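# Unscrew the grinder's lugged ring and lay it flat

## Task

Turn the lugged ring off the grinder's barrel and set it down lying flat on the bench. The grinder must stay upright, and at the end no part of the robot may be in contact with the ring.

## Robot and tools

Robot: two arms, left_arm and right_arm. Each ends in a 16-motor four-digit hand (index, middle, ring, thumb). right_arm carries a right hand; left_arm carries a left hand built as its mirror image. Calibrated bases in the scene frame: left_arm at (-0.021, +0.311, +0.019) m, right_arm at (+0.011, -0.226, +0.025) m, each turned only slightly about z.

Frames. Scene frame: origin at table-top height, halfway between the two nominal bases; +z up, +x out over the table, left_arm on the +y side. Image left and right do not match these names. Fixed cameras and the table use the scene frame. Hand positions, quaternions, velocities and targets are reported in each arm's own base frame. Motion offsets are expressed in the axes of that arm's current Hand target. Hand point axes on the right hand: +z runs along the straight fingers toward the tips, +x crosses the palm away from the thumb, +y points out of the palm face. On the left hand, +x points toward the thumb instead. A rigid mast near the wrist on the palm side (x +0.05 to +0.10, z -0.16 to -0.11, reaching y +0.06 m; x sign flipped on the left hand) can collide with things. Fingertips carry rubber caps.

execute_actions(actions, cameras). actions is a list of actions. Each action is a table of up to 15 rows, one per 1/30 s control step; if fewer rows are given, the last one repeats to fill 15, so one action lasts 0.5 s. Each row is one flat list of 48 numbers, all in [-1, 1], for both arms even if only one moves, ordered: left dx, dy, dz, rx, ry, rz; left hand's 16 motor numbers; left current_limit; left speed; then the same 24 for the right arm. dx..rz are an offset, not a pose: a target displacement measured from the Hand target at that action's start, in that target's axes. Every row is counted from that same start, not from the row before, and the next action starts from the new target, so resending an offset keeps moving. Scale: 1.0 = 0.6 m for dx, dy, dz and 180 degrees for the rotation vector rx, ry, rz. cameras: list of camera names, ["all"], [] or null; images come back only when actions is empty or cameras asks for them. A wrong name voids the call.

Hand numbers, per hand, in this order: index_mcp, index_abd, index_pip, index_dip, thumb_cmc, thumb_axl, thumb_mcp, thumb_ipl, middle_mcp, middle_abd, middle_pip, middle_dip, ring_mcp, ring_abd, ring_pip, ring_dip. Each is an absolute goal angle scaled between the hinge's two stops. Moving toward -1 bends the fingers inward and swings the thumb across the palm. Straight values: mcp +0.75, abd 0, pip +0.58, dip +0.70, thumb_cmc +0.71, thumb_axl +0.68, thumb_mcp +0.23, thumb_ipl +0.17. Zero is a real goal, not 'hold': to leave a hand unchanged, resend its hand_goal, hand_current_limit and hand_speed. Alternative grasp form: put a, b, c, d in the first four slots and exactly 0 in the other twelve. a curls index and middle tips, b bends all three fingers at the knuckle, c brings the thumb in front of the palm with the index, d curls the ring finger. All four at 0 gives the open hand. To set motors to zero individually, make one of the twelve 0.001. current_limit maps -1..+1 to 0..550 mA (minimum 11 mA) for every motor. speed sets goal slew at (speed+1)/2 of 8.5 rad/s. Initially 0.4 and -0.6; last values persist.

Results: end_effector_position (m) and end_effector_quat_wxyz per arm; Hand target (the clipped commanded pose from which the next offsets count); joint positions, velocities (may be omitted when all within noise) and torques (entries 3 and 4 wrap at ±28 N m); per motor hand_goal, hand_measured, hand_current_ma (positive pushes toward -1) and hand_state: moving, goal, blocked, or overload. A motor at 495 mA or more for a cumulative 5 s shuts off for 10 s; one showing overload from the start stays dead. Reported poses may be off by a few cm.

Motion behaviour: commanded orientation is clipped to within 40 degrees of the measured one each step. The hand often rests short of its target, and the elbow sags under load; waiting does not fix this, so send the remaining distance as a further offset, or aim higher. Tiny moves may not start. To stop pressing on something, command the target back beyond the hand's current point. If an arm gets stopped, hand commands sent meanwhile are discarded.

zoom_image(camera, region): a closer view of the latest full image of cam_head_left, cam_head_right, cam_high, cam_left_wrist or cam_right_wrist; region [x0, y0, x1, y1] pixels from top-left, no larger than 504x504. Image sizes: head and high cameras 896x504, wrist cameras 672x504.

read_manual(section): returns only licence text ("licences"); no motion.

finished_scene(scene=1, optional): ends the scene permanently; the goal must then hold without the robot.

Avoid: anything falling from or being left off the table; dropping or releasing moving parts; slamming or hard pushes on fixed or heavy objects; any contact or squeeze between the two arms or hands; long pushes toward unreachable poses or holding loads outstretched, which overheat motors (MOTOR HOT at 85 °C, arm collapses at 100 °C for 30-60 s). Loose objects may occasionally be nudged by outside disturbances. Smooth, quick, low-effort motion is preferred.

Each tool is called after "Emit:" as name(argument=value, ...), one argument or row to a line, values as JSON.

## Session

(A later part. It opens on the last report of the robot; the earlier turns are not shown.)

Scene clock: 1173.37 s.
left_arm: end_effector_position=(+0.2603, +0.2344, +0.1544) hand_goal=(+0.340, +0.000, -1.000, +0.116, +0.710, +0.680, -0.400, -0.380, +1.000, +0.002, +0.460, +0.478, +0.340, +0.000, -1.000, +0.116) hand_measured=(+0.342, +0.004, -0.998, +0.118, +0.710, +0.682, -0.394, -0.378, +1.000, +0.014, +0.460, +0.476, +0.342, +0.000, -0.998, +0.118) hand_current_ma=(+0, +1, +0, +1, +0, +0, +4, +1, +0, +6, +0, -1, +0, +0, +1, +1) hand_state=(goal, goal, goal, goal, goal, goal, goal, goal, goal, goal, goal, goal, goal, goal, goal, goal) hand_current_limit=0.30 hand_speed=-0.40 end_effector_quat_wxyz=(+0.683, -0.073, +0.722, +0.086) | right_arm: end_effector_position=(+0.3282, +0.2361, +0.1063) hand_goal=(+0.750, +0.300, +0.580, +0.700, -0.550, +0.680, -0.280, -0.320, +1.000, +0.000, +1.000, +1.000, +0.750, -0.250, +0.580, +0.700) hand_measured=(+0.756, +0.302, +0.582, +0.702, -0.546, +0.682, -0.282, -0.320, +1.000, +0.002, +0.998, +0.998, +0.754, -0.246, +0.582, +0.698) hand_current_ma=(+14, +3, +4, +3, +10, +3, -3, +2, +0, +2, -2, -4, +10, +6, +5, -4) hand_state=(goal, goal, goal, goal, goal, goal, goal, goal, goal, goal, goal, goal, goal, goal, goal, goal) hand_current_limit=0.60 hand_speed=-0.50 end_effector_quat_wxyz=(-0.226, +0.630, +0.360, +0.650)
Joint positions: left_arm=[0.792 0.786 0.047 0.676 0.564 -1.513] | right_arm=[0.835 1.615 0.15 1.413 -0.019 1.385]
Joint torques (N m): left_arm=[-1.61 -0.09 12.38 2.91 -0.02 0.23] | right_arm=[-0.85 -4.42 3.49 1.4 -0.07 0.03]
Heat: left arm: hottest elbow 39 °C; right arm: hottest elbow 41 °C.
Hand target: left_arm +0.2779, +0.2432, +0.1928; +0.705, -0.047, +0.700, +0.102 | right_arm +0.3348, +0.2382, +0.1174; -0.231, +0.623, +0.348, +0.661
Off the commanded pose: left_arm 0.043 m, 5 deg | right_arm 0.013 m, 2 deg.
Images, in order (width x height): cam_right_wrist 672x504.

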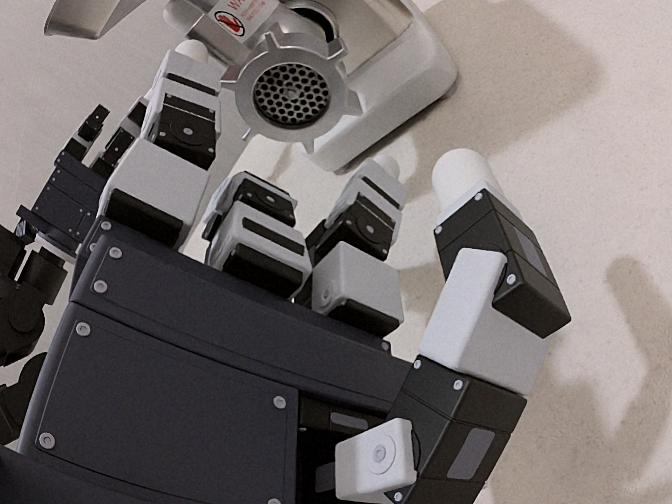

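Emit:
execute_actions(
  actions=[
    [[0,0,0,0,0,0,0.34,0,-1,0.116,0.71,0.68,-0.4,-0.38,1,0.001,0.46,0.478,0.34,0,-1,0.116,0.3,-0.4,-0.0136,-0.0039,0.03,0,0,0.0333,0.75,0.28,0.58,0.7,-0.55,0.68,-0.28,-0.32,1,0,1,1,0.75,-0.25,0.58,0.7,0.6,-0.5]],
    [[0,0,0,0,0,0,0.34,0,-1,0.116,0.71,0.68,-0.4,-0.38,1,0.001,0.46,0.478,0.34,0,-1,0.116,0.3,-0.4,0,0,0.03,0,0,0,0.75,0.25,0.58,0.7,-0.55,0.68,-0.28,-0.32,1,0,1,1,0.75,-0.23,0.58,0.7,0.6,-0.5]],
  ],
  cameras=["cam_right_wrist"],
)

Emit:
zoom_image(
  camera="cam_right_wrist",
  region=[100, 0, 460, 240],
)

Scene clock: 1179.30 s.
left_arm: end_effector_position=(+0.2603, +0.2344, +0.1544) hand_goal=(+0.340, +0.000, -1.000, +0.116, +0.710, +0.680, -0.400, -0.380, +1.000, +0.002, +0.460, +0.478, +0.340, +0.000, -1.000, +0.116) hand_measured=(+0.342, +0.004, -0.998, +0.118, +0.710, +0.682, -0.394, -0.378, +1.000, +0.014, +0.460, +0.476, +0.342, +0.000, -0.998, +0.118) hand_current_ma=(+0, +1, +0, +1, +0, +0, +4, +1, +0, +6, +0, -1, +0, +0, +1, +1) hand_state=(goal, goal, goal, goal, goal, goal, goal, goal, goal, goal, goal, goal, goal, goal, goal, goal) hand_current_limit=0.30 hand_speed=-0.40 end_effector_quat_wxyz=(+0.683, -0.073, +0.722, +0.086) | right_arm: end_effector_position=(+0.3474, +0.2589, +0.1006) hand_goal=(+0.750, +0.250, +0.580, +0.700, -0.550, +0.680, -0.280, -0.320, +1.000, +0.000, +1.000, +1.000, +0.750, -0.230, +0.580, +0.700) hand_measured=(+0.754, +0.262, +0.582, +0.702, -0.546, +0.682, -0.282, -0.320, +1.000, +0.002, +0.998, +0.998, +0.754, -0.228, +0.582, +0.698) hand_current_ma=(+10, +25, +4, +3, +10, +3, -3, +2, +0, +2, -2, -4, +8, +3, +5, -4) hand_state=(goal, goal, goal, goal, goal, goal, goal, goal, goal, goal, goal, goal, goal, goal, goal, goal) hand_current_limit=0.60 hand_speed=-0.50 end_effector_quat_wxyz=(-0.261, +0.646, +0.326, +0.640)
Joint positions: left_arm=[0.792 0.786 0.047 0.676 0.564 -1.513] | right_arm=[0.835 1.631 0.229 1.356 -0.019 1.489]
Joint torques (N m): left_arm=[-1.44 -0.56 12.23 3.08 0 0.2] | right_arm=[-0.62 -3.37 5.11 1.46 -0.01 0.02]
Heat: left arm: hottest elbow 39 °C; right arm: hottest elbow 41 °C.
Hand target: left_arm +0.2779, +0.2432, +0.1928; +0.705, -0.047, +0.700, +0.102 | right_arm +0.3579, +0.2657, +0.1083; -0.265, +0.640, +0.315, +0.648
Off the commanded pose: left_arm 0.043 m, 5 deg | right_arm 0.015 m, 2 deg.
Images, in order (width x height): cam_right_wrist 672x504.

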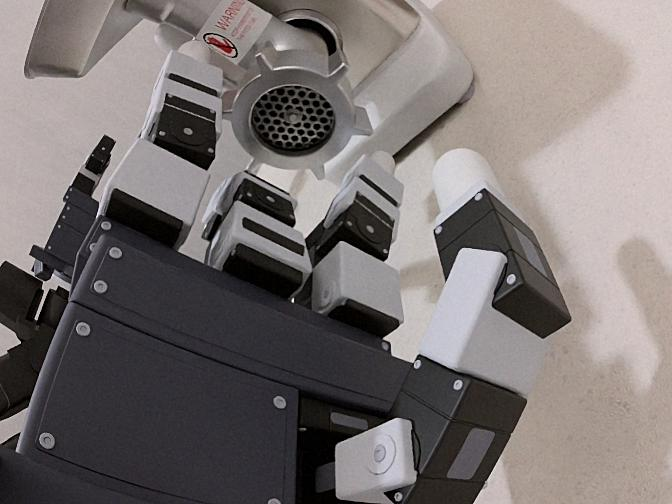

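Scaled by 1.400 from the camera's 672x504 image, which has a finer 960x720 frame.

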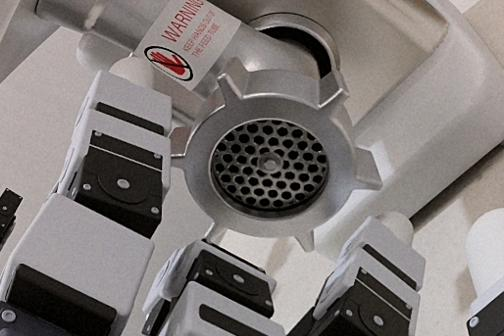

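Emit:
execute_actions(
  actions=[
    [[0,0,0,0,0,0,0.34,0,-1,0.116,0.71,0.68,-0.4,-0.38,1,0.001,0.46,0.478,0.34,0,-1,0.116,0.3,-0.4,-0.01,0,0.03,0,0,0,0.75,0.25,0.58,0.7,-0.55,0.68,-0.28,-0.32,1,0,1,1,0.75,-0.23,0.58,0.7,0.6,-0.5]],
  ],
  cameras=["cam_right_wrist"],
)

Emit:
zoom_image(
  camera="cam_right_wrist",
  region=[100, 0, 460, 240],
)

Scene clock: 1181.73 s.
left_arm: end_effector_position=(+0.2603, +0.2344, +0.1544) hand_goal=(+0.340, +0.000, -1.000, +0.116, +0.710, +0.680, -0.400, -0.380, +1.000, +0.002, +0.460, +0.478, +0.340, +0.000, -1.000, +0.116) hand_measured=(+0.342, +0.004, -0.998, +0.118, +0.710, +0.682, -0.394, -0.378, +1.000, +0.014, +0.460, +0.476, +0.342, +0.000, -0.998, +0.118) hand_current_ma=(+0, +1, +0, +1, +0, +0, +4, +1, +0, +6, +0, -1, +0, +0, +1, +1) hand_state=(goal, goal, goal, goal, goal, goal, goal, goal, goal, goal, goal, goal, goal, goal, goal, goal) hand_current_limit=0.30 hand_speed=-0.40 end_effector_quat_wxyz=(+0.683, -0.073, +0.722, +0.086) | right_arm: end_effector_position=(+0.3573, +0.2703, +0.0912) hand_goal=(+0.750, +0.250, +0.580, +0.700, -0.550, +0.680, -0.280, -0.320, +1.000, +0.000, +1.000, +1.000, +0.750, -0.230, +0.580, +0.700) hand_measured=(+0.754, +0.260, +0.582, +0.702, -0.546, +0.682, -0.282, -0.320, +1.000, +0.002, +0.998, +0.998, +0.758, -0.232, +0.590, +0.698) hand_current_ma=(+10, +24, +4, +3, +10, +3, -3, +2, +0, +2, -2, -4, +19, -3, +23, -4) hand_state=(goal, goal, goal, goal, goal, goal, goal, goal, goal, goal, goal, goal, goal, goal, goal, goal) hand_current_limit=0.60 hand_speed=-0.50 end_effector_quat_wxyz=(-0.260, +0.649, +0.327, +0.635)
Joint positions: left_arm=[0.792 0.786 0.047 0.676 0.564 -1.513] | right_arm=[0.835 1.685 0.271 1.356 -0.02 1.491]
Joint torques (N m): left_arm=[-0.97 -0.32 12.55 2.95 0.01 0.26] | right_arm=[-0.62 -3.66 5.48 1.72 -0.02 0]
Heat: left arm: hottest elbow 39 °C; right arm: hottest elbow 41 °C.
Hand target: left_arm +0.2779, +0.2432, +0.1928; +0.705, -0.047, +0.700, +0.102 | right_arm +0.3701, +0.2788, +0.1020; -0.265, +0.640, +0.315, +0.648
Off the commanded pose: left_arm 0.043 m, 5 deg | right_arm 0.019 m, 2 deg.
Images, in order (width x height): cam_right_wrist 672x504.

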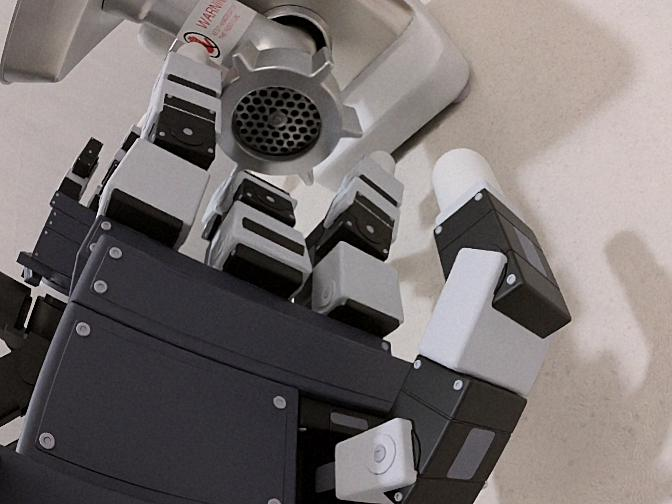

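Scaled by 1.400 from the camera's 672x504 image, which has a finer 960x720 frame.

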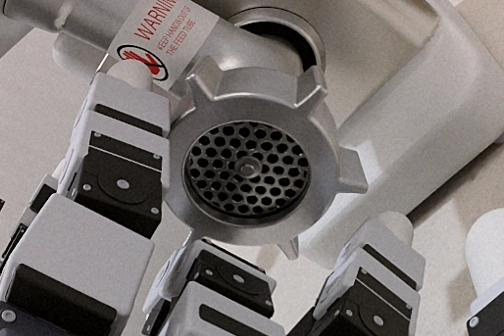

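Emit:
execute_actions(
  actions=[
    [[0,0,0,0,0,0,0.34,0,-1,0.116,0.71,0.68,-0.4,-0.38,1,0.001,0.46,0.478,0.34,0,-1,0.116,0.3,-0.4,0,0,0.005,0,0,0,0.75,0.0,0.58,0.7,-0.55,0.68,-0.28,-0.32,1,0,1,1,0.75,0.0,0.58,0.7,0.74,-0.5]],
    [[0,0,0,0,0,0,0.34,0,-1,0.116,0.71,0.68,-0.4,-0.38,1,0.001,0.46,0.478,0.34,0,-1,0.116,0.3,-0.4,0.0474,0.0022,0,0,0,-0.1111,0.75,0.0,0.58,0.7,-0.55,0.68,-0.28,-0.32,1,0,1,1,0.75,0.0,0.58,0.7,0.74,-0.5]],
    [[0,0,0,0,0,0,0.34,0,-1,0.116,0.71,0.68,-0.4,-0.38,1,0.001,0.46,0.478,0.34,0,-1,0.116,0.3,-0.4,0.0474,0.0022,0,0,0,-0.1111,0.75,0.0,0.58,0.7,-0.55,0.68,-0.28,-0.32,1,0,1,1,0.75,0.0,0.58,0.7,0.74,-0.5]],
  ],
  cameras=["cam_right_wrist"],
)

Emit:
zoom_image(
  camera="cam_right_wrist",
  region=[100, 0, 460, 240],
)

Scene clock: 1188.90 s.
left_arm: end_effector_position=(+0.2603, +0.2344, +0.1544) hand_goal=(+0.340, +0.000, -1.000, +0.116, +0.710, +0.680, -0.400, -0.380, +1.000, +0.002, +0.460, +0.478, +0.340, +0.000, -1.000, +0.116) hand_measured=(+0.342, +0.004, -0.998, +0.118, +0.710, +0.682, -0.394, -0.378, +1.000, +0.014, +0.460, +0.476, +0.342, +0.000, -0.998, +0.118) hand_current_ma=(+0, +1, +0, +1, +0, +0, +4, +1, +0, +6, +0, -1, +0, +0, +1, +1) hand_state=(goal, goal, goal, goal, goal, goal, goal, goal, goal, goal, goal, goal, goal, goal, goal, goal) hand_current_limit=0.30 hand_speed=-0.40 end_effector_quat_wxyz=(+0.683, -0.073, +0.722, +0.086) | right_arm: end_effector_position=(+0.3534, +0.2783, +0.1454) hand_goal=(+0.750, +0.000, +0.580, +0.700, -0.550, +0.680, -0.280, -0.320, +1.000, +0.000, +1.000, +1.000, +0.750, +0.000, +0.580, +0.700) hand_measured=(+0.756, +0.080, +0.582, +0.702, -0.546, +0.682, -0.282, -0.320, +1.000, +0.002, +0.998, +0.998, +0.744, -0.124, +0.580, +0.698) hand_current_ma=(+12, +258, +3, +3, +10, +4, -3, +2, +0, +2, -2, -4, -17, -439, +1, -4) hand_state=(goal, blocked, goal, goal, goal, goal, goal, goal, goal, goal, goal, goal, goal, blocked, goal, goal) hand_current_limit=0.74 hand_speed=-0.50 end_effector_quat_wxyz=(-0.036, +0.511, +0.518, +0.685)
Joint positions: left_arm=[0.792 0.786 0.047 0.676 0.564 -1.513] | right_arm=[0.841 1.699 0.274 1.367 -0.004 0.831]
Joint torques (N m): left_arm=[-1.2 0.15 12.57 3.08 -0.03 0.17] | right_arm=[-0.15 -3.14 5.72 1.95 -0.07 -0.37]
Heat: left arm: hottest elbow 39 °C; right arm: hottest elbow 41 °C.
Hand target: left_arm +0.2779, +0.2432, +0.1928; +0.705, -0.047, +0.700, +0.102 | right_arm +0.3645, +0.2890, +0.1569; -0.028, +0.494, +0.515, +0.700
Off the commanded pose: left_arm 0.043 m, 5 deg | right_arm 0.019 m, 3 deg.
Images, in order (width x height): cam_right_wrist 672x504.

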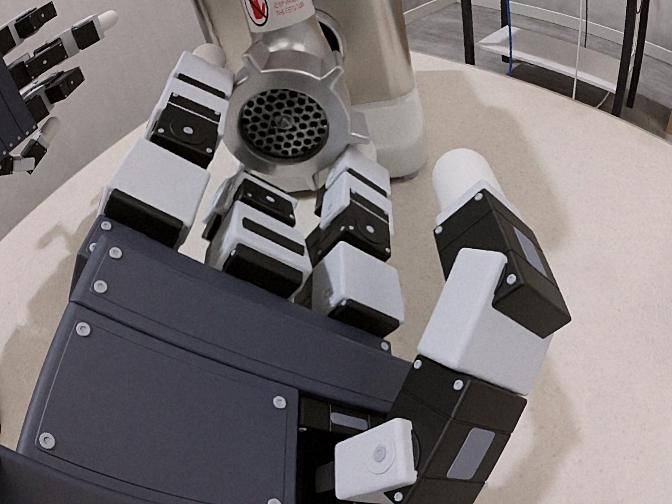

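Scaled by 1.400 from the camera's 672x504 image, which has a finer 960x720 frame.

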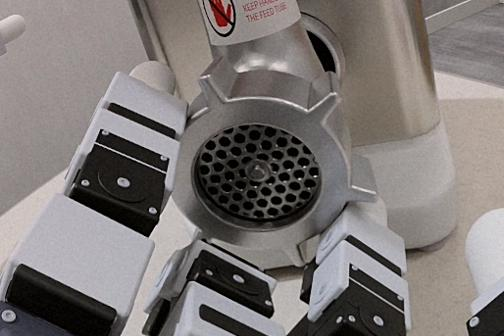

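Emit:
execute_actions(
  actions=[
    [[0,0,0,0,0,0,0.34,0,-1,0.116,0.71,0.68,-0.4,-0.38,1,0.001,0.46,0.478,0.34,0,-1,0.116,0.3,-0.4,0.0474,0.0022,0,0,0,-0.1111,0.75,0.0,0.58,0.7,-0.55,0.68,-0.28,-0.32,1,0,1,1,0.75,0.0,0.58,0.7,0.74,-0.5]],
    [[0,0,0,0,0,0,0.34,0,-1,0.116,0.71,0.68,-0.4,-0.38,1,0.001,0.46,0.478,0.34,0,-1,0.116,0.3,-0.4,0.0474,0.0022,0,0,0,-0.1111,0.75,0.0,0.58,0.7,-0.55,0.68,-0.28,-0.32,1,0,1,1,0.75,0.0,0.58,0.7,0.74,-0.5]],
    [[0,0,0,0,0,0,0.34,0,-1,0.116,0.71,0.68,-0.4,-0.38,1,0.001,0.46,0.478,0.34,0,-1,0.116,0.3,-0.4,0.0474,0.0022,0,0,0,-0.1111,0.75,0.0,0.58,0.7,-0.55,0.68,-0.28,-0.32,1,0,1,1,0.75,0.0,0.58,0.7,0.74,-0.5]],
  ],
  cameras=["cam_right_wrist"],
)

Emit:
zoom_image(
  camera="cam_right_wrist",
  region=[100, 0, 460, 240],
)

Scene clock: 1193.70 s.
left_arm: end_effector_position=(+0.2603, +0.2344, +0.1544) hand_goal=(+0.340, +0.000, -1.000, +0.116, +0.710, +0.680, -0.400, -0.380, +1.000, +0.002, +0.460, +0.478, +0.340, +0.000, -1.000, +0.116) hand_measured=(+0.342, +0.004, -0.998, +0.118, +0.710, +0.682, -0.394, -0.378, +1.000, +0.014, +0.460, +0.476, +0.342, +0.000, -0.998, +0.118) hand_current_ma=(+0, +1, +0, +1, +0, +0, +4, +1, +0, +6, +0, -1, +0, +0, +1, +1) hand_state=(goal, goal, goal, goal, goal, goal, goal, goal, goal, goal, goal, goal, goal, goal, goal, goal) hand_current_limit=0.30 hand_speed=-0.40 end_effector_quat_wxyz=(+0.683, -0.073, +0.722, +0.086) | right_arm: end_effector_position=(+0.3061, +0.3245, +0.1860) hand_goal=(+0.750, +0.000, +0.580, +0.700, -0.550, +0.680, -0.280, -0.320, +1.000, +0.000, +1.000, +1.000, +0.750, +0.000, +0.580, +0.700) hand_measured=(+0.748, +0.084, +0.578, +0.700, -0.548, +0.682, -0.282, -0.320, +1.000, +0.002, +0.998, +0.998, +0.728, -0.124, +0.568, +0.698) hand_current_ma=(-3, +276, -3, +1, +3, +3, -3, +2, +0, +2, -2, -4, -67, -439, -30, -4) hand_state=(goal, blocked, goal, goal, goal, goal, goal, goal, goal, goal, goal, goal, blocked, blocked, goal, goal) hand_current_limit=0.74 hand_speed=-0.50 end_effector_quat_wxyz=(+0.316, +0.190, +0.702, +0.609)
Joint positions: left_arm=[0.792 0.786 0.047 0.676 0.564 -1.513] | right_arm=[0.823 1.739 0.277 1.404 -0.005 -0.215]
Joint torques (N m): left_arm=[-0.91 -0.03 12.42 2.92 -0.03 0.23] | right_arm=[-0.21 -3.49 5.33 1.83 -0.56 -0.32]
Heat: left arm: hottest elbow 39 °C; right arm: hottest elbow 41 °C.
Hand target: left_arm +0.2779, +0.2432, +0.1928; +0.705, -0.047, +0.700, +0.102 | right_arm +0.3112, +0.3372, +0.1963; +0.326, +0.171, +0.693, +0.620
Off the commanded pose: left_arm 0.043 m, 5 deg | right_arm 0.017 m, 3 deg.
Images, in order (width x height): cam_right_wrist 672x504.

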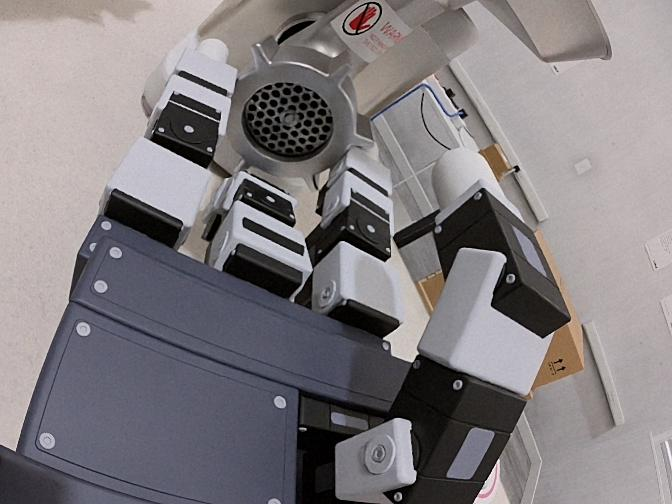

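Scaled by 1.400 from the camera's 672x504 image, which has a finer 960x720 frame.

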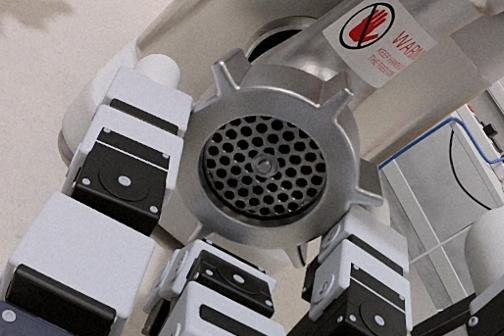

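Emit:
execute_actions(
  actions=[
    [[0,0,0,0,0,0,0.34,0,-1,0.116,0.71,0.68,-0.4,-0.38,1,0.001,0.46,0.478,0.34,0,-1,0.116,0.3,-0.4,0.0474,0.0022,0,0,0,-0.1111,0.75,0.0,0.58,0.7,-0.55,0.68,-0.28,-0.32,1,0,1,1,0.75,0.0,0.58,0.7,0.74,-0.5]],
    [[0,0,0,0,0,0,0.34,0,-1,0.116,0.71,0.68,-0.4,-0.38,1,0.001,0.46,0.478,0.34,0,-1,0.116,0.3,-0.4,0.0474,0.0022,0,0,0,-0.1111,0.75,0.0,0.58,0.7,-0.55,0.68,-0.28,-0.32,1,0,1,1,0.75,0.0,0.58,0.7,0.74,-0.5]],
    [[0,0,0,0,0,0,0.34,0,-1,0.116,0.71,0.68,-0.4,-0.38,1,0.001,0.46,0.478,0.34,0,-1,0.116,0.3,-0.4,0.0474,0.0022,0,0,0,-0.1111,0.75,0.0,0.58,0.7,-0.55,0.68,-0.28,-0.32,1,0,1,1,0.75,0.0,0.58,0.7,0.74,-0.5]],
    [[0,0,0,0,0,0,0.34,0,-1,0.116,0.71,0.68,-0.4,-0.38,1,0.001,0.46,0.478,0.34,0,-1,0.116,0.3,-0.4,0.0474,0.0022,0,0,0,-0.1111,0.75,0.0,0.58,0.7,-0.55,0.68,-0.28,-0.32,1,0,1,1,0.75,0.0,0.58,0.7,0.74,-0.5]],
  ],
  cameras=["cam_right_wrist"],
)

Emit:
zoom_image(
  camera="cam_right_wrist",
  region=[100, 0, 460, 240],
)

Scene clock: 1198.97 s.
left_arm: end_effector_position=(+0.2603, +0.2344, +0.1544) hand_goal=(+0.340, +0.000, -1.000, +0.116, +0.710, +0.680, -0.400, -0.380, +1.000, +0.002, +0.460, +0.478, +0.340, +0.000, -1.000, +0.116) hand_measured=(+0.342, +0.004, -0.998, +0.118, +0.710, +0.682, -0.394, -0.378, +1.000, +0.014, +0.460, +0.476, +0.342, +0.000, -0.998, +0.118) hand_current_ma=(+0, +1, +0, +1, +0, +0, +4, +1, +0, +6, +0, -1, +0, +0, +1, +1) hand_state=(goal, goal, goal, goal, goal, goal, goal, goal, goal, goal, goal, goal, goal, goal, goal, goal) hand_current_limit=0.30 hand_speed=-0.40 end_effector_quat_wxyz=(+0.683, -0.073, +0.722, +0.086) | right_arm: end_effector_position=(+0.2416, +0.3765, +0.1284) hand_goal=(+0.750, +0.000, +0.580, +0.700, -0.550, +0.680, -0.280, -0.320, +1.000, +0.000, +1.000, +1.000, +0.750, +0.000, +0.580, +0.700) hand_measured=(+0.786, +0.124, +0.594, +0.702, -0.554, +0.678, -0.282, -0.320, +1.000, +0.000, +0.998, +0.998, +0.732, -0.094, +0.592, +0.698) hand_current_ma=(+130, +435, +40, +6, -8, -3, -3, +2, +0, -1, -2, -4, -55, -310, +29, -4) hand_state=(blocked, blocked, goal, goal, goal, goal, goal, goal, goal, goal, goal, goal, goal, blocked, goal, goal) hand_current_limit=0.74 hand_speed=-0.50 end_effector_quat_wxyz=(+0.641, -0.298, +0.649, +0.281)
Joint positions: left_arm=[0.792 0.786 0.047 0.676 0.564 -1.513] | right_arm=[0.787 1.74 0.278 1.441 -0.056 -1.589]
Joint torques (N m): left_arm=[-1.26 -0.26 12.51 3.03 -0.02 0.18] | right_arm=[-0.15 -4.19 5.24 0.36 0.04 -0.45]
Heat: left arm: hottest elbow 39 °C; right arm: hottest elbow 41 °C.
Hand target: left_arm +0.2779, +0.2432, +0.1928; +0.705, -0.047, +0.700, +0.102 | right_arm +0.2511, +0.3889, +0.1269; +0.648, -0.315, +0.640, +0.265
Off the commanded pose: left_arm 0.043 m, 5 deg | right_arm 0.016 m, 3 deg.
Images, in order (width x height): cam_right_wrist 672x504.

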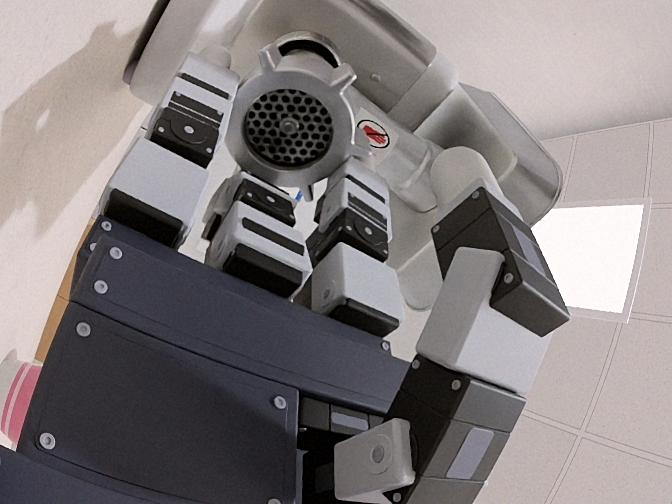

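Scaled by 1.400 from the camera's 672x504 image, which has a finer 960x720 frame.

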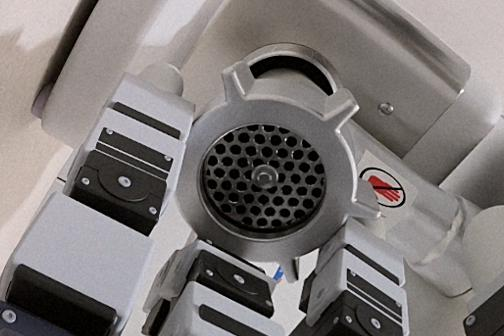

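Emit:
execute_actions(
  actions=[
    [[0,0,0,0,0,0,0.34,0,-1,0.116,0.71,0.68,-0.4,-0.38,1,0.001,0.46,0.478,0.34,0,-1,0.116,0.3,-0.4,0.0474,0.0022,0,0,0,-0.1111,0.75,0.0,0.58,0.7,-0.55,0.68,-0.28,-0.32,1,0,1,1,0.75,0.0,0.58,0.7,0.74,-0.5]],
    [[0,0,0,0,0,0,0.34,0,-1,0.116,0.71,0.68,-0.4,-0.38,1,0.001,0.46,0.478,0.34,0,-1,0.116,0.3,-0.4,0,0,-0.04,0,0,0,0.75,0.0,0.58,0.7,-0.55,0.68,-0.28,-0.32,1,0,1,1,0.75,0.0,0.58,0.7,0.74,-0.5]],
  ],
  cameras=["cam_right_wrist"],
)

Emit:
zoom_image(
  camera="cam_right_wrist",
  region=[100, 0, 460, 240],
)

Scene clock: 1203.73 s.
left_arm: end_effector_position=(+0.2603, +0.2344, +0.1544) hand_goal=(+0.340, +0.000, -1.000, +0.116, +0.710, +0.680, -0.400, -0.380, +1.000, +0.002, +0.460, +0.478, +0.340, +0.000, -1.000, +0.116) hand_measured=(+0.342, +0.004, -0.998, +0.118, +0.710, +0.682, -0.394, -0.378, +1.000, +0.014, +0.460, +0.476, +0.342, +0.000, -0.998, +0.118) hand_current_ma=(+0, +1, +0, +1, +0, +0, +4, +1, +0, +6, +0, -1, +0, +0, +1, +1) hand_state=(goal, goal, goal, goal, goal, goal, goal, goal, goal, goal, goal, goal, goal, goal, goal, goal) hand_current_limit=0.30 hand_speed=-0.40 end_effector_quat_wxyz=(+0.683, -0.073, +0.722, +0.086) | right_arm: end_effector_position=(+0.2353, +0.3744, +0.0972) hand_goal=(+0.750, +0.000, +0.580, +0.700, -0.550, +0.680, -0.280, -0.320, +1.000, +0.000, +1.000, +1.000, +0.750, +0.000, +0.580, +0.700) hand_measured=(+0.764, +0.122, +0.590, +0.704, -0.554, +0.678, -0.280, -0.320, +1.000, -0.002, +0.998, +0.998, +0.744, -0.088, +0.582, +0.698) hand_current_ma=(+43, +429, +24, +7, -9, -3, -2, +2, -1, -1, -2, -4, -17, -289, +5, -4) hand_state=(goal, blocked, goal, goal, goal, goal, goal, goal, goal, goal, goal, goal, goal, blocked, goal, goal) hand_current_limit=0.74 hand_speed=-0.50 end_effector_quat_wxyz=(+0.682, -0.419, +0.579, +0.156)
Joint positions: left_arm=[0.792 0.786 0.047 0.676 0.564 -1.513] | right_arm=[0.787 1.723 0.266 1.436 -0.063 -1.974]
Joint torques (N m): left_arm=[-1.44 -0.44 12.31 3.12 -0.01 0.22] | right_arm=[-0.21 -5.25 1.65 1.46 0.13 -0.17]
Heat: left arm: hottest elbow 39 °C; right arm: hottest elbow 41 °C.
Hand target: left_arm +0.2779, +0.2432, +0.1928; +0.705, -0.047, +0.700, +0.102 | right_arm +0.2353, +0.3701, +0.0988; +0.685, -0.421, +0.576, +0.149
Off the commanded pose: left_arm 0.043 m, 5 deg | right_arm 0.005 m, 1 deg.
Images, in order (width x height): cam_right_wrist 672x504.

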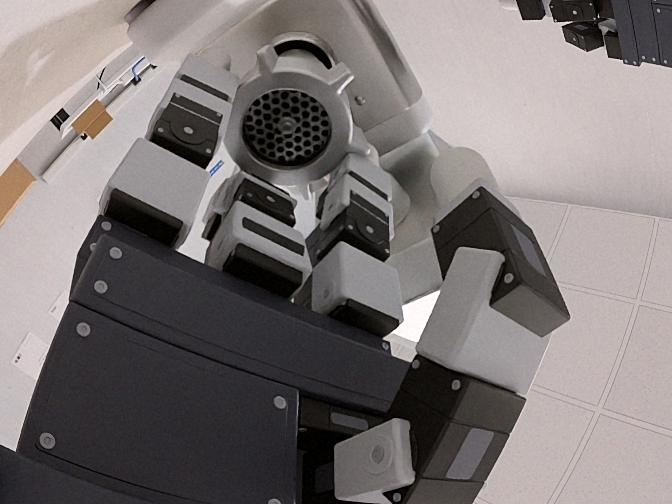

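Scaled by 1.400 from the camera's 672x504 image, which has a finer 960x720 frame.

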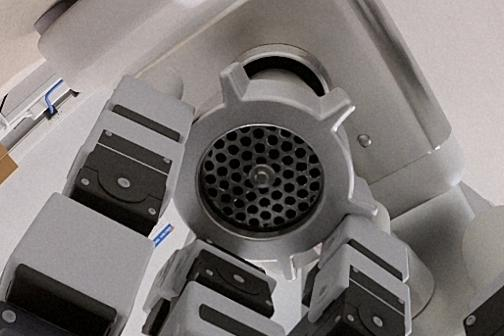

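Emit:
execute_actions(
  actions=[
    [[0,0,0,0,0,0,0.34,0,-1,0.116,0.71,0.68,-0.4,-0.38,1,0.001,0.46,0.478,0.34,0,-1,0.116,0.3,-0.4,0,0,-0.01,0,0,0,0.75,0.22,0.58,0.7,-0.55,0.68,-0.28,-0.32,1,0,1,1,0.75,-0.22,0.58,0.7,0.6,-0.5]],
    [[0,0,0,0,0,0,0.34,0,-1,0.116,0.71,0.68,-0.4,-0.38,1,0.001,0.46,0.478,0.34,0,-1,0.116,0.3,-0.4,-0.01,-0.004,-0.055,0,0,0,0.75,0.22,0.58,0.7,-0.55,0.68,-0.28,-0.32,1,0,1,1,0.75,-0.22,0.58,0.7,0.6,-0.5]],
  ],
  cameras=["cam_right_wrist"],
)

Emit:
zoom_image(
  camera="cam_right_wrist",
  region=[100, 0, 460, 240],
)

Scene clock: 1208.57 s.
left_arm: end_effector_position=(+0.2603, +0.2344, +0.1544) hand_goal=(+0.340, +0.000, -1.000, +0.116, +0.710, +0.680, -0.400, -0.380, +1.000, +0.002, +0.460, +0.478, +0.340, +0.000, -1.000, +0.116) hand_measured=(+0.342, +0.004, -0.998, +0.118, +0.710, +0.682, -0.394, -0.378, +1.000, +0.014, +0.460, +0.476, +0.342, +0.000, -0.998, +0.118) hand_current_ma=(+0, +1, +0, +1, +0, +0, +4, +1, +0, +6, +0, -1, +0, +0, +1, +1) hand_state=(goal, goal, goal, goal, goal, goal, goal, goal, goal, goal, goal, goal, goal, goal, goal, goal) hand_current_limit=0.30 hand_speed=-0.40 end_effector_quat_wxyz=(+0.683, -0.073, +0.722, +0.086) | right_arm: end_effector_position=(+0.2041, +0.3432, +0.0931) hand_goal=(+0.750, +0.220, +0.580, +0.700, -0.550, +0.680, -0.280, -0.320, +1.000, +0.000, +1.000, +1.000, +0.750, -0.220, +0.580, +0.700) hand_measured=(+0.748, +0.218, +0.582, +0.702, -0.554, +0.678, -0.280, -0.320, +0.998, -0.002, +0.998, +0.998, +0.744, -0.222, +0.582, +0.698) hand_current_ma=(-3, -2, +3, +5, -9, -3, -1, +2, -4, -1, -2, -4, -17, -3, +3, -4) hand_state=(goal, goal, goal, goal, goal, goal, goal, goal, goal, goal, goal, goal, goal, goal, goal, goal) hand_current_limit=0.60 hand_speed=-0.50 end_effector_quat_wxyz=(+0.667, -0.429, +0.590, +0.153)
Joint positions: left_arm=[0.792 0.786 0.047 0.676 0.564 -1.513] | right_arm=[0.786 1.651 0.151 1.436 -0.068 -1.977]
Joint torques (N m): left_arm=[-0.97 -0.56 12.46 3.18 -0.02 0.18] | right_arm=[-0.85 -4.6 2.11 2.43 -0.09 -0.16]
Heat: left arm: hottest elbow 40 °C; right arm: hottest elbow 41 °C.
Hand target: left_arm +0.2779, +0.2432, +0.1928; +0.705, -0.047, +0.700, +0.102 | right_arm +0.2093, +0.3412, +0.1060; +0.685, -0.421, +0.576, +0.149
Off the commanded pose: left_arm 0.043 m, 5 deg | right_arm 0.014 m, 3 deg.
Images, in order (width x height): cam_right_wrist 672x504.

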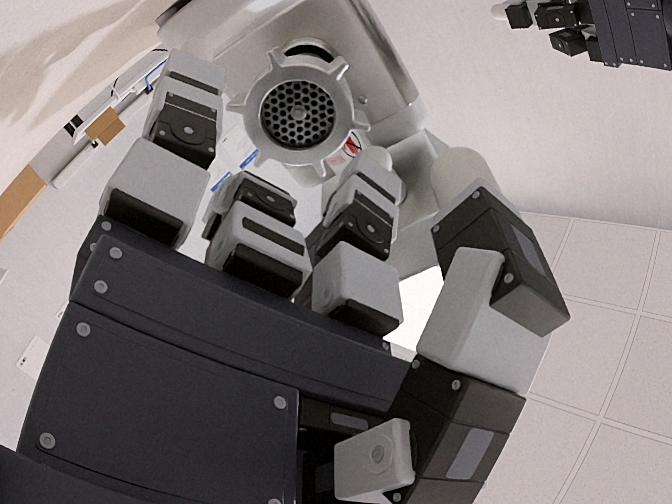

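Scaled by 1.400 from the camera's 672x504 image, which has a finer 960x720 frame.

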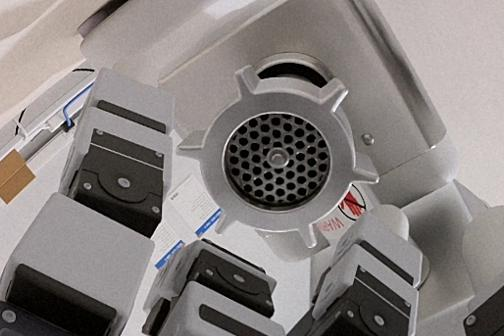

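Emit:
execute_actions(
  actions=[
    [[0,0,0,0,0,0,0.34,0,-1,0.116,0.71,0.68,-0.4,-0.38,1,0.001,0.46,0.478,0.34,0,-1,0.116,0.3,-0.4,-0.0617,-0.0368,0,0,0,0.1667,0.75,0.22,0.58,0.7,-0.55,0.68,-0.28,-0.32,1,0,1,1,0.75,-0.22,0.58,0.7,0.6,-0.5]],
    [[0,0,0,0,0,0,0.34,0,-1,0.116,0.71,0.68,-0.4,-0.38,1,0.001,0.46,0.478,0.34,0,-1,0.116,0.3,-0.4,-0.0617,-0.0368,0,0,0,0.1667,0.75,0.22,0.58,0.7,-0.55,0.68,-0.28,-0.32,1,0,1,1,0.75,-0.22,0.58,0.7,0.6,-0.5]],
    [[0,0,0,0,0,0,0.34,0,-1,0.116,0.71,0.68,-0.4,-0.38,1,0.001,0.46,0.478,0.34,0,-1,0.116,0.3,-0.4,-0.0617,-0.0368,0,0,0,0.1667,0.75,0.22,0.58,0.7,-0.55,0.68,-0.28,-0.32,1,0,1,1,0.75,-0.22,0.58,0.7,0.6,-0.5]],
    [[0,0,0,0,0,0,0.34,0,-1,0.116,0.71,0.68,-0.4,-0.38,1,0.001,0.46,0.478,0.34,0,-1,0.116,0.3,-0.4,-0.0617,-0.0368,0,0,0,0.1667,0.75,0.22,0.58,0.7,-0.55,0.68,-0.28,-0.32,1,0,1,1,0.75,-0.22,0.58,0.7,0.6,-0.5]],
    [[0,0,0,0,0,0,0.34,0,-1,0.116,0.71,0.68,-0.4,-0.38,1,0.001,0.46,0.478,0.34,0,-1,0.116,0.3,-0.4,-0.0617,-0.0368,0,0,0,0.1667,0.75,0.25,0.58,0.7,-0.55,0.68,-0.28,-0.32,1,0,1,1,0.75,-0.24,0.58,0.7,0.6,-0.5]],
    [[0,0,0,0,0,0,0.34,0,-1,0.116,0.71,0.68,-0.4,-0.38,1,0.001,0.46,0.478,0.34,0,-1,0.116,0.3,-0.4,-0.0617,-0.0368,0,0,0,0.1667,0.75,0.28,0.58,0.7,-0.55,0.68,-0.28,-0.32,1,0,1,1,0.75,-0.24,0.58,0.7,0.6,-0.5]],
  ],
  cameras=["cam_right_wrist"],
)

Emit:
zoom_image(
  camera="cam_right_wrist",
  region=[100, 0, 460, 240],
)

Scene clock: 1216.17 s.
left_arm: end_effector_position=(+0.2603, +0.2344, +0.1544) hand_goal=(+0.340, +0.000, -1.000, +0.116, +0.710, +0.680, -0.400, -0.380, +1.000, +0.002, +0.460, +0.478, +0.340, +0.000, -1.000, +0.116) hand_measured=(+0.342, +0.004, -0.998, +0.118, +0.710, +0.682, -0.394, -0.378, +1.000, +0.014, +0.460, +0.476, +0.342, +0.000, -0.998, +0.118) hand_current_ma=(+0, +1, +0, +1, +0, +0, +4, +1, +0, +6, +0, -1, +0, +0, +1, +1) hand_state=(goal, goal, goal, goal, goal, goal, goal, goal, goal, goal, goal, goal, goal, goal, goal, goal) hand_current_limit=0.30 hand_speed=-0.40 end_effector_quat_wxyz=(+0.683, -0.073, +0.722, +0.086) | right_arm: end_effector_position=(+0.3331, +0.2292, +0.1170) hand_goal=(+0.750, +0.280, +0.580, +0.700, -0.550, +0.680, -0.280, -0.320, +1.000, +0.000, +1.000, +1.000, +0.750, -0.240, +0.580, +0.700) hand_measured=(+0.760, +0.280, +0.582, +0.702, -0.546, +0.680, -0.282, -0.320, +1.000, +0.000, +0.998, +0.998, +0.758, -0.236, +0.582, +0.698) hand_current_ma=(+25, +1, +3, +5, +7, +2, -3, +2, +0, +1, -2, -4, +19, +9, +3, -4) hand_state=(goal, goal, goal, goal, goal, goal, goal, goal, goal, goal, goal, goal, goal, goal, goal, goal) hand_current_limit=0.60 hand_speed=-0.50 end_effector_quat_wxyz=(-0.140, +0.585, +0.433, +0.671)
Joint positions: left_arm=[0.792 0.786 0.047 0.676 0.564 -1.513] | right_arm=[0.801 1.687 0.146 1.481 -0.042 1.137]
Joint torques (N m): left_arm=[-1.44 -0.79 12.59 3.08 -0.06 0.23] | right_arm=[0.5 -4.6 2.09 2.17 0.17 0.03]
Heat: left arm: hottest elbow 40 °C; right arm: hottest elbow 40 °C.
Hand target: left_arm +0.2779, +0.2432, +0.1928; +0.705, -0.047, +0.700, +0.102 | right_arm +0.3330, +0.2321, +0.1294; -0.149, +0.576, +0.421, +0.685
Off the commanded pose: left_arm 0.043 m, 5 deg | right_arm 0.013 m, 3 deg.
Images, in order (width x height): cam_right_wrist 672x504.

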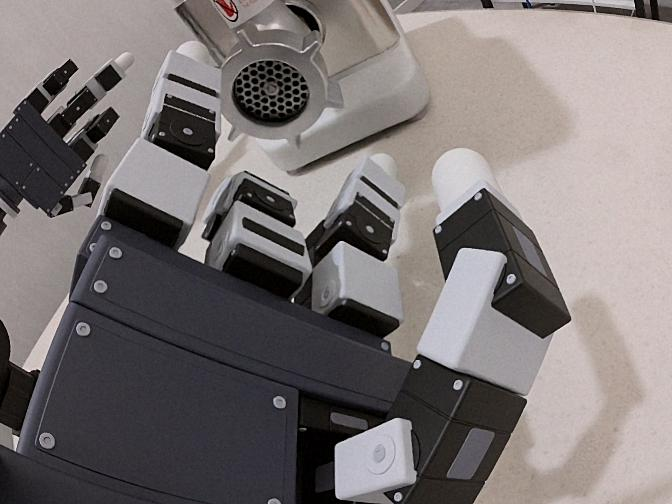

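Scaled by 1.400 from the camera's 672x504 image, which has a finer 960x720 frame.

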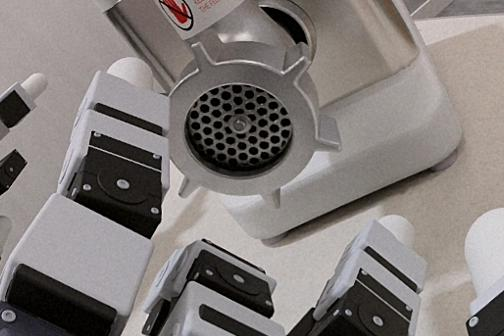

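Emit:
execute_actions(
  actions=[
    [[0,0,0,0,0,0,0.34,0,-1,0.116,0.71,0.68,-0.4,-0.38,1,0.001,0.46,0.478,0.34,0,-1,0.116,0.3,-0.4,0.004,-0.012,0.03,0,0,0.0333,0.75,0.28,0.58,0.7,-0.55,0.68,-0.28,-0.32,1,0,1,1,0.75,-0.25,0.58,0.7,0.6,-0.5]],
  ],
  cameras=["cam_right_wrist"],
)

Emit:
zoom_image(
  camera="cam_right_wrist",
  region=[100, 0, 460, 240],
)

Scene clock: 1219.40 s.
left_arm: end_effector_position=(+0.2603, +0.2344, +0.1544) hand_goal=(+0.340, +0.000, -1.000, +0.116, +0.710, +0.680, -0.400, -0.380, +1.000, +0.002, +0.460, +0.478, +0.340, +0.000, -1.000, +0.116) hand_measured=(+0.342, +0.004, -0.998, +0.118, +0.710, +0.682, -0.394, -0.378, +1.000, +0.014, +0.460, +0.476, +0.342, +0.000, -0.998, +0.118) hand_current_ma=(+0, +1, +0, +1, +0, +0, +4, +1, +0, +6, +0, -1, +0, +0, +1, +1) hand_state=(goal, goal, goal, goal, goal, goal, goal, goal, goal, goal, goal, goal, goal, goal, goal, goal) hand_current_limit=0.30 hand_speed=-0.40 end_effector_quat_wxyz=(+0.683, -0.073, +0.722, +0.086) | right_arm: end_effector_position=(+0.3329, +0.2408, +0.1132) hand_goal=(+0.750, +0.280, +0.580, +0.700, -0.550, +0.680, -0.280, -0.320, +1.000, +0.000, +1.000, +1.000, +0.750, -0.250, +0.580, +0.700) hand_measured=(+0.758, +0.282, +0.582, +0.702, -0.546, +0.682, -0.282, -0.320, +1.000, +0.000, +0.998, +0.998, +0.756, -0.238, +0.582, +0.698) hand_current_ma=(+23, +2, +3, +5, +8, +2, -3, +2, +0, +1, -2, -4, +18, +27, +3, -4) hand_state=(goal, goal, goal, goal, goal, goal, goal, goal, goal, goal, goal, goal, goal, goal, goal, goal) hand_current_limit=0.60 hand_speed=-0.50 end_effector_quat_wxyz=(-0.176, +0.609, +0.403, +0.661)
Joint positions: left_arm=[0.792 0.786 0.047 0.676 0.564 -1.513] | right_arm=[0.841 1.636 0.168 1.402 -0.004 1.246]
Joint torques (N m): left_arm=[-1.08 -0.03 12.53 3.15 -0.04 0.23] | right_arm=[0.79 -4.66 4.45 1.46 0.19 0.03]
Heat: left arm: hottest elbow 40 °C; right arm: hottest elbow 40 °C.
Hand target: left_arm +0.2779, +0.2432, +0.1928; +0.705, -0.047, +0.700, +0.102 | right_arm +0.3392, +0.2506, +0.1283; -0.185, +0.597, +0.390, +0.676
Off the commanded pose: left_arm 0.043 m, 5 deg | right_arm 0.019 m, 3 deg.
Images, in order (width x height): cam_right_wrist 672x504.

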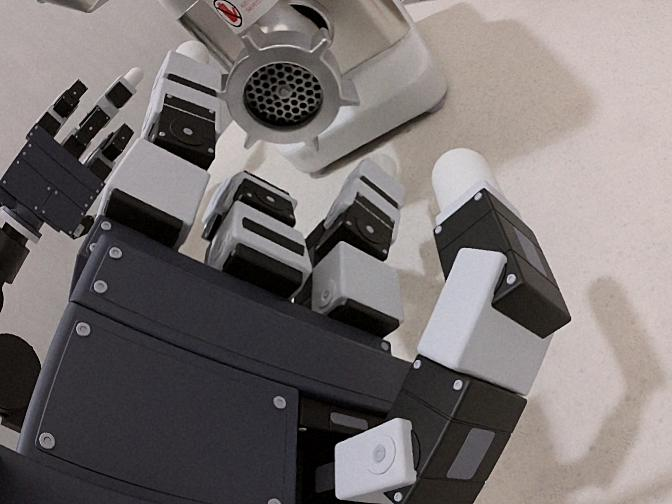

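Scaled by 1.400 from the camera's 672x504 image, which has a finer 960x720 frame.

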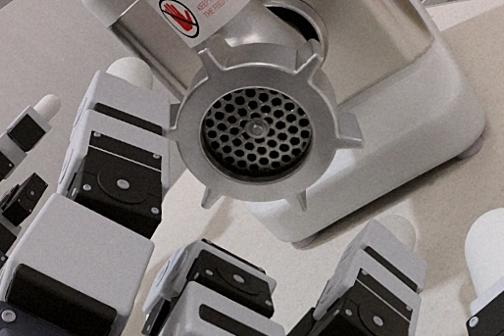

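Emit:
execute_actions(
  actions=[
    [[0,0,0,0,0,0,0.34,0,-1,0.116,0.71,0.68,-0.4,-0.38,1,0.001,0.46,0.478,0.34,0,-1,0.116,0.3,-0.4,0.0,0,0.035,0,0,0,0.75,0.28,0.58,0.7,-0.55,0.68,-0.28,-0.32,1,0,1,1,0.75,-0.25,0.58,0.7,0.6,-0.5]],
    [[0,0,0,0,0,0,0.34,0,-1,0.116,0.71,0.68,-0.4,-0.38,1,0.001,0.46,0.478,0.34,0,-1,0.116,0.3,-0.4,-0.006,0,0.03,0,0,0,0.75,0.25,0.58,0.7,-0.55,0.68,-0.28,-0.32,1,0,1,1,0.75,-0.23,0.58,0.7,0.6,-0.5]],
  ],
  cameras=["cam_right_wrist"],
)

Emit:
zoom_image(
  camera="cam_right_wrist",
  region=[100, 0, 460, 240],
)

Scene clock: 1223.77 s.
left_arm: end_effector_position=(+0.2603, +0.2344, +0.1544) hand_goal=(+0.340, +0.000, -1.000, +0.116, +0.710, +0.680, -0.400, -0.380, +1.000, +0.002, +0.460, +0.478, +0.340, +0.000, -1.000, +0.116) hand_measured=(+0.342, +0.004, -0.998, +0.118, +0.710, +0.682, -0.394, -0.378, +1.000, +0.014, +0.460, +0.476, +0.342, +0.000, -0.998, +0.118) hand_current_ma=(+0, +1, +0, +1, +0, +0, +4, +1, +0, +6, +0, -1, +0, +0, +1, +1) hand_state=(goal, goal, goal, goal, goal, goal, goal, goal, goal, goal, goal, goal, goal, goal, goal, goal) hand_current_limit=0.30 hand_speed=-0.40 end_effector_quat_wxyz=(+0.683, -0.073, +0.722, +0.086) | right_arm: end_effector_position=(+0.3580, +0.2685, +0.1158) hand_goal=(+0.750, +0.250, +0.580, +0.700, -0.550, +0.680, -0.280, -0.320, +1.000, +0.000, +1.000, +1.000, +0.750, -0.230, +0.580, +0.700) hand_measured=(+0.758, +0.260, +0.582, +0.702, -0.546, +0.682, -0.282, -0.320, +1.000, +0.000, +0.998, +0.998, +0.756, -0.228, +0.582, +0.698) hand_current_ma=(+23, +24, +3, +5, +8, +3, -3, +2, +0, +1, -2, -4, +18, +2, +3, -4) hand_state=(goal, goal, goal, goal, goal, goal, goal, goal, goal, goal, goal, goal, goal, goal, goal, goal) hand_current_limit=0.60 hand_speed=-0.50 end_effector_quat_wxyz=(-0.177, +0.604, +0.399, +0.666)
Joint positions: left_arm=[0.792 0.786 0.047 0.676 0.564 -1.513] | right_arm=[0.841 1.679 0.268 1.363 -0.002 1.247]
Joint torques (N m): left_arm=[-1.55 0.03 12.33 3.06 -0.05 0.19] | right_arm=[0.73 -3.72 5.12 1.46 -0.06 0.01]
Heat: left arm: hottest elbow 40 °C; right arm: hottest elbow 40 °C.
Hand target: left_arm +0.2779, +0.2432, +0.1928; +0.705, -0.047, +0.700, +0.102 | right_arm +0.3659, +0.2790, +0.1242; -0.185, +0.597, +0.390, +0.676
Off the commanded pose: left_arm 0.043 m, 5 deg | right_arm 0.016 m, 2 deg.
Images, in order (width x height): cam_right_wrist 672x504.

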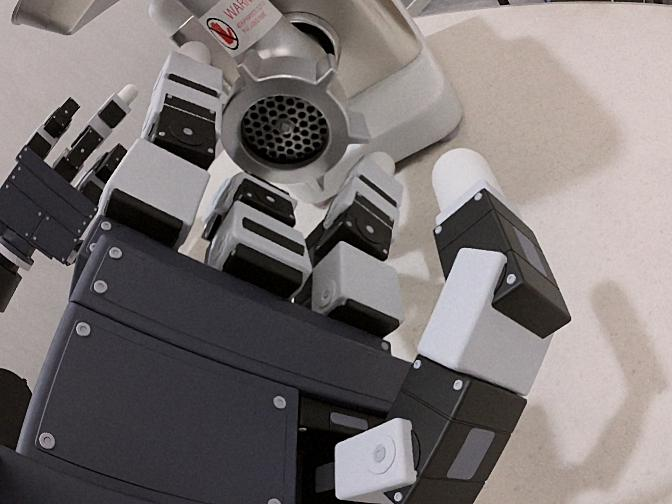

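Scaled by 1.400 from the camera's 672x504 image, which has a finer 960x720 frame.

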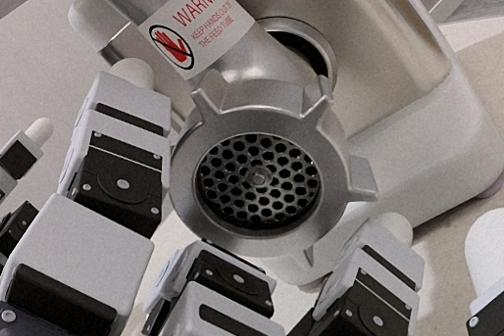

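Emit:
execute_actions(
  actions=[
    [[0,0,0,0,0,0,0.34,0,-1,0.116,0.71,0.68,-0.4,-0.38,1,0.001,0.46,0.478,0.34,0,-1,0.116,0.3,-0.4,0,0,0.0,0,0,0,0.75,0.0,0.58,0.7,-0.55,0.68,-0.28,-0.32,1,0,1,1,0.75,0.0,0.58,0.7,0.74,-0.5]],
    [[0,0,0,0,0,0,0.34,0,-1,0.116,0.71,0.68,-0.4,-0.38,1,0.001,0.46,0.478,0.34,0,-1,0.116,0.3,-0.4,0.0474,0.0022,0,0,0,-0.1111,0.75,0.0,0.58,0.7,-0.55,0.68,-0.28,-0.32,1,0,1,1,0.75,0.0,0.58,0.7,0.74,-0.5]],
    [[0,0,0,0,0,0,0.34,0,-1,0.116,0.71,0.68,-0.4,-0.38,1,0.001,0.46,0.478,0.34,0,-1,0.116,0.3,-0.4,0.0474,0.0022,0,0,0,-0.1111,0.75,0.0,0.58,0.7,-0.55,0.68,-0.28,-0.32,1,0,1,1,0.75,0.0,0.58,0.7,0.74,-0.5]],
    [[0,0,0,0,0,0,0.34,0,-1,0.116,0.71,0.68,-0.4,-0.38,1,0.001,0.46,0.478,0.34,0,-1,0.116,0.3,-0.4,0.0474,0.0022,0,0,0,-0.1111,0.75,0.0,0.58,0.7,-0.55,0.68,-0.28,-0.32,1,0,1,1,0.75,0.0,0.58,0.7,0.74,-0.5]],
  ],
  cameras=["cam_right_wrist"],
)

Emit:
zoom_image(
  camera="cam_right_wrist",
  region=[100, 0, 460, 240],
)

Scene clock: 1229.10 s.
left_arm: end_effector_position=(+0.2603, +0.2344, +0.1544) hand_goal=(+0.340, +0.000, -1.000, +0.116, +0.710, +0.680, -0.400, -0.380, +1.000, +0.002, +0.460, +0.478, +0.340, +0.000, -1.000, +0.116) hand_measured=(+0.342, +0.004, -0.998, +0.118, +0.710, +0.682, -0.394, -0.378, +1.000, +0.014, +0.460, +0.476, +0.342, +0.000, -0.998, +0.118) hand_current_ma=(+0, +1, +0, +1, +0, +0, +4, +1, +0, +6, +0, -1, +0, +0, +1, +1) hand_state=(goal, goal, goal, goal, goal, goal, goal, goal, goal, goal, goal, goal, goal, goal, goal, goal) hand_current_limit=0.30 hand_speed=-0.40 end_effector_quat_wxyz=(+0.683, -0.073, +0.722, +0.086) | right_arm: end_effector_position=(+0.3268, +0.3007, +0.1804) hand_goal=(+0.750, +0.000, +0.580, +0.700, -0.550, +0.680, -0.280, -0.320, +1.000, +0.000, +1.000, +1.000, +0.750, +0.000, +0.580, +0.700) hand_measured=(+0.760, +0.114, +0.582, +0.702, -0.546, +0.682, -0.282, -0.320, +1.000, +0.000, +0.998, +0.998, +0.734, -0.092, +0.570, +0.698) hand_current_ma=(+25, +396, +3, +4, +9, +3, -3, +2, +0, +1, -2, -4, -48, -305, -26, -4) hand_state=(goal, blocked, goal, goal, goal, goal, goal, goal, goal, goal, goal, goal, goal, blocked, goal, goal) hand_current_limit=0.74 hand_speed=-0.50 end_effector_quat_wxyz=(+0.170, +0.342, +0.642, +0.665)
Joint positions: left_arm=[0.792 0.786 0.047 0.676 0.564 -1.513] | right_arm=[0.846 1.707 0.268 1.381 0.015 0.239]
Joint velocities: left_arm=[-0.005 -0.015 -0.002 -0.002 0.154 0.007] | right_arm=[within noise]
Joint torques (N m): left_arm=[-1.67 -0.21 12.37 3.21 -0.11 0.23] | right_arm=[-0.32 -3.31 4.94 2.14 -0.44 -0.34]
Heat: left arm: hottest elbow 40 °C; right arm: hottest elbow 41 °C.
Hand target: left_arm +0.2779, +0.2432, +0.1928; +0.705, -0.047, +0.700, +0.102 | right_arm +0.3313, +0.3113, +0.1912; +0.178, +0.322, +0.637, +0.678
Off the commanded pose: left_arm 0.043 m, 5 deg | right_arm 0.016 m, 3 deg.
Images, in order (width x height): cam_right_wrist 672x504.

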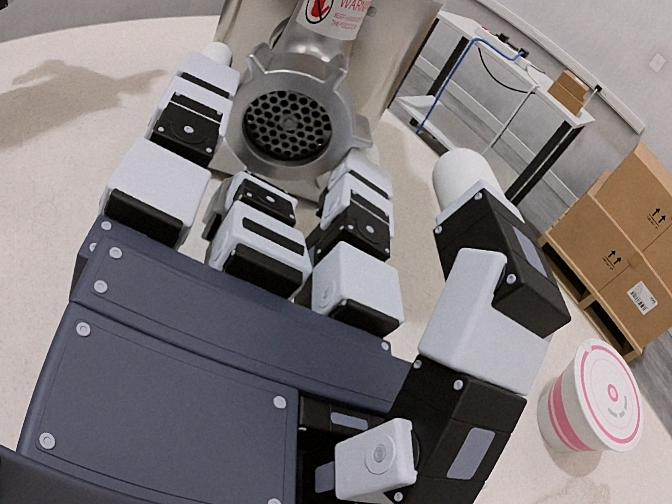

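Scaled by 1.400 from the camera's 672x504 image, which has a finer 960x720 frame.

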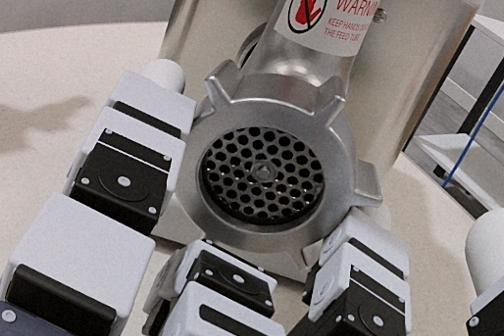

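Emit:
execute_actions(
  actions=[
    [[0,0,0,0,0,0,0.34,0,-1,0.116,0.71,0.68,-0.4,-0.38,1,0.001,0.46,0.478,0.34,0,-1,0.116,0.3,-0.4,0.0474,0.0022,0,0,0,-0.1111,0.75,0.0,0.58,0.7,-0.55,0.68,-0.28,-0.32,1,0,1,1,0.75,0.0,0.58,0.7,0.74,-0.5]],
    [[0,0,0,0,0,0,0.34,0,-1,0.116,0.71,0.68,-0.4,-0.38,1,0.001,0.46,0.478,0.34,0,-1,0.116,0.3,-0.4,0.0474,0.0022,0,0,0,-0.1111,0.75,0.0,0.58,0.7,-0.55,0.68,-0.28,-0.32,1,0,1,1,0.75,0.0,0.58,0.7,0.74,-0.5]],
    [[0,0,0,0,0,0,0.34,0,-1,0.116,0.71,0.68,-0.4,-0.38,1,0.001,0.46,0.478,0.34,0,-1,0.116,0.3,-0.4,0.0474,0.0022,0,0,0,-0.1111,0.75,0.0,0.58,0.7,-0.55,0.68,-0.28,-0.32,1,0,1,1,0.75,0.0,0.58,0.7,0.74,-0.5]],
  ],
  cameras=["cam_right_wrist"],
)

Emit:
zoom_image(
  camera="cam_right_wrist",
  region=[100, 0, 460, 240],
)

Scene clock: 1234.33 s.
left_arm: end_effector_position=(+0.2603, +0.2344, +0.1544) hand_goal=(+0.340, +0.000, -1.000, +0.116, +0.710, +0.680, -0.400, -0.380, +1.000, +0.002, +0.460, +0.478, +0.340, +0.000, -1.000, +0.116) hand_measured=(+0.342, +0.004, -0.998, +0.118, +0.710, +0.682, -0.394, -0.378, +1.000, +0.014, +0.460, +0.476, +0.342, +0.000, -0.998, +0.118) hand_current_ma=(+0, +1, +0, +1, +0, +0, +4, +1, +0, +6, +0, -1, +0, +0, +1, +1) hand_state=(goal, goal, goal, goal, goal, goal, goal, goal, goal, goal, goal, goal, goal, goal, goal, goal) hand_current_limit=0.30 hand_speed=-0.40 end_effector_quat_wxyz=(+0.683, -0.073, +0.722, +0.086) | right_arm: end_effector_position=(+0.2686, +0.3535, +0.1766) hand_goal=(+0.750, +0.000, +0.580, +0.700, -0.550, +0.680, -0.280, -0.320, +1.000, +0.000, +1.000, +1.000, +0.750, +0.000, +0.580, +0.700) hand_measured=(+0.756, +0.114, +0.580, +0.700, -0.552, +0.680, -0.282, -0.320, +1.000, +0.000, +0.998, +0.998, +0.736, -0.092, +0.570, +0.698) hand_current_ma=(+15, +396, +1, +1, -3, +0, -3, +2, +0, +0, -2, -4, -38, -305, -27, -4) hand_state=(goal, blocked, goal, goal, goal, goal, goal, goal, goal, goal, goal, goal, goal, blocked, goal, goal) hand_current_limit=0.74 hand_speed=-0.50 end_effector_quat_wxyz=(+0.485, -0.020, +0.723, +0.492)
Joint positions: left_arm=[0.792 0.786 0.047 0.676 0.564 -1.513] | right_arm=[0.818 1.736 0.269 1.421 -0.002 -0.807]
Joint torques (N m): left_arm=[-1.49 -0.44 12.38 3.1 -0.05 0.19] | right_arm=[0.03 -4.13 4.7 1.5 -0.77 -0.26]
Heat: left arm: hottest elbow 40 °C; right arm: hottest elbow 41 °C.
Hand target: left_arm +0.2779, +0.2432, +0.1928; +0.705, -0.047, +0.700, +0.102 | right_arm +0.2702, +0.3653, +0.1837; +0.493, -0.039, +0.712, +0.498
Off the commanded pose: left_arm 0.043 m, 5 deg | right_arm 0.014 m, 3 deg.
Images, in order (width x height): cam_right_wrist 672x504.

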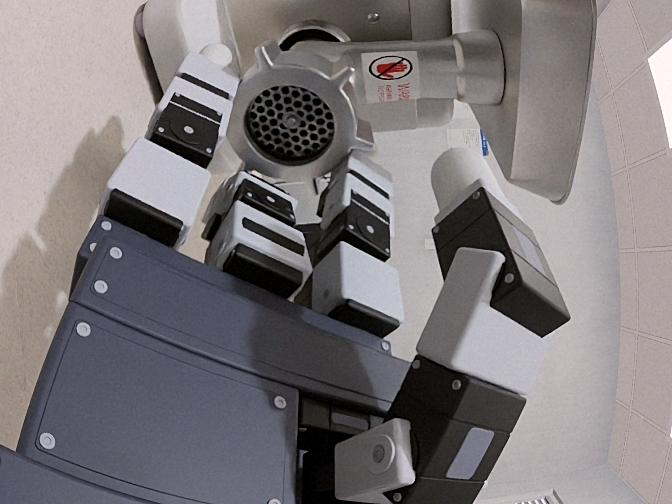

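Scaled by 1.400 from the camera's 672x504 image, which has a finer 960x720 frame.

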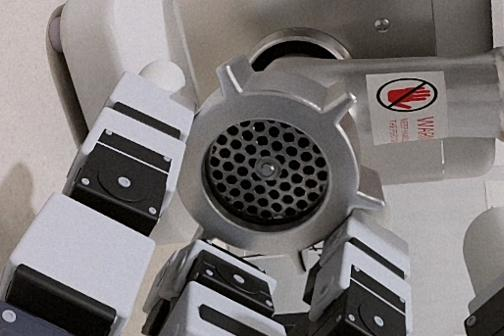

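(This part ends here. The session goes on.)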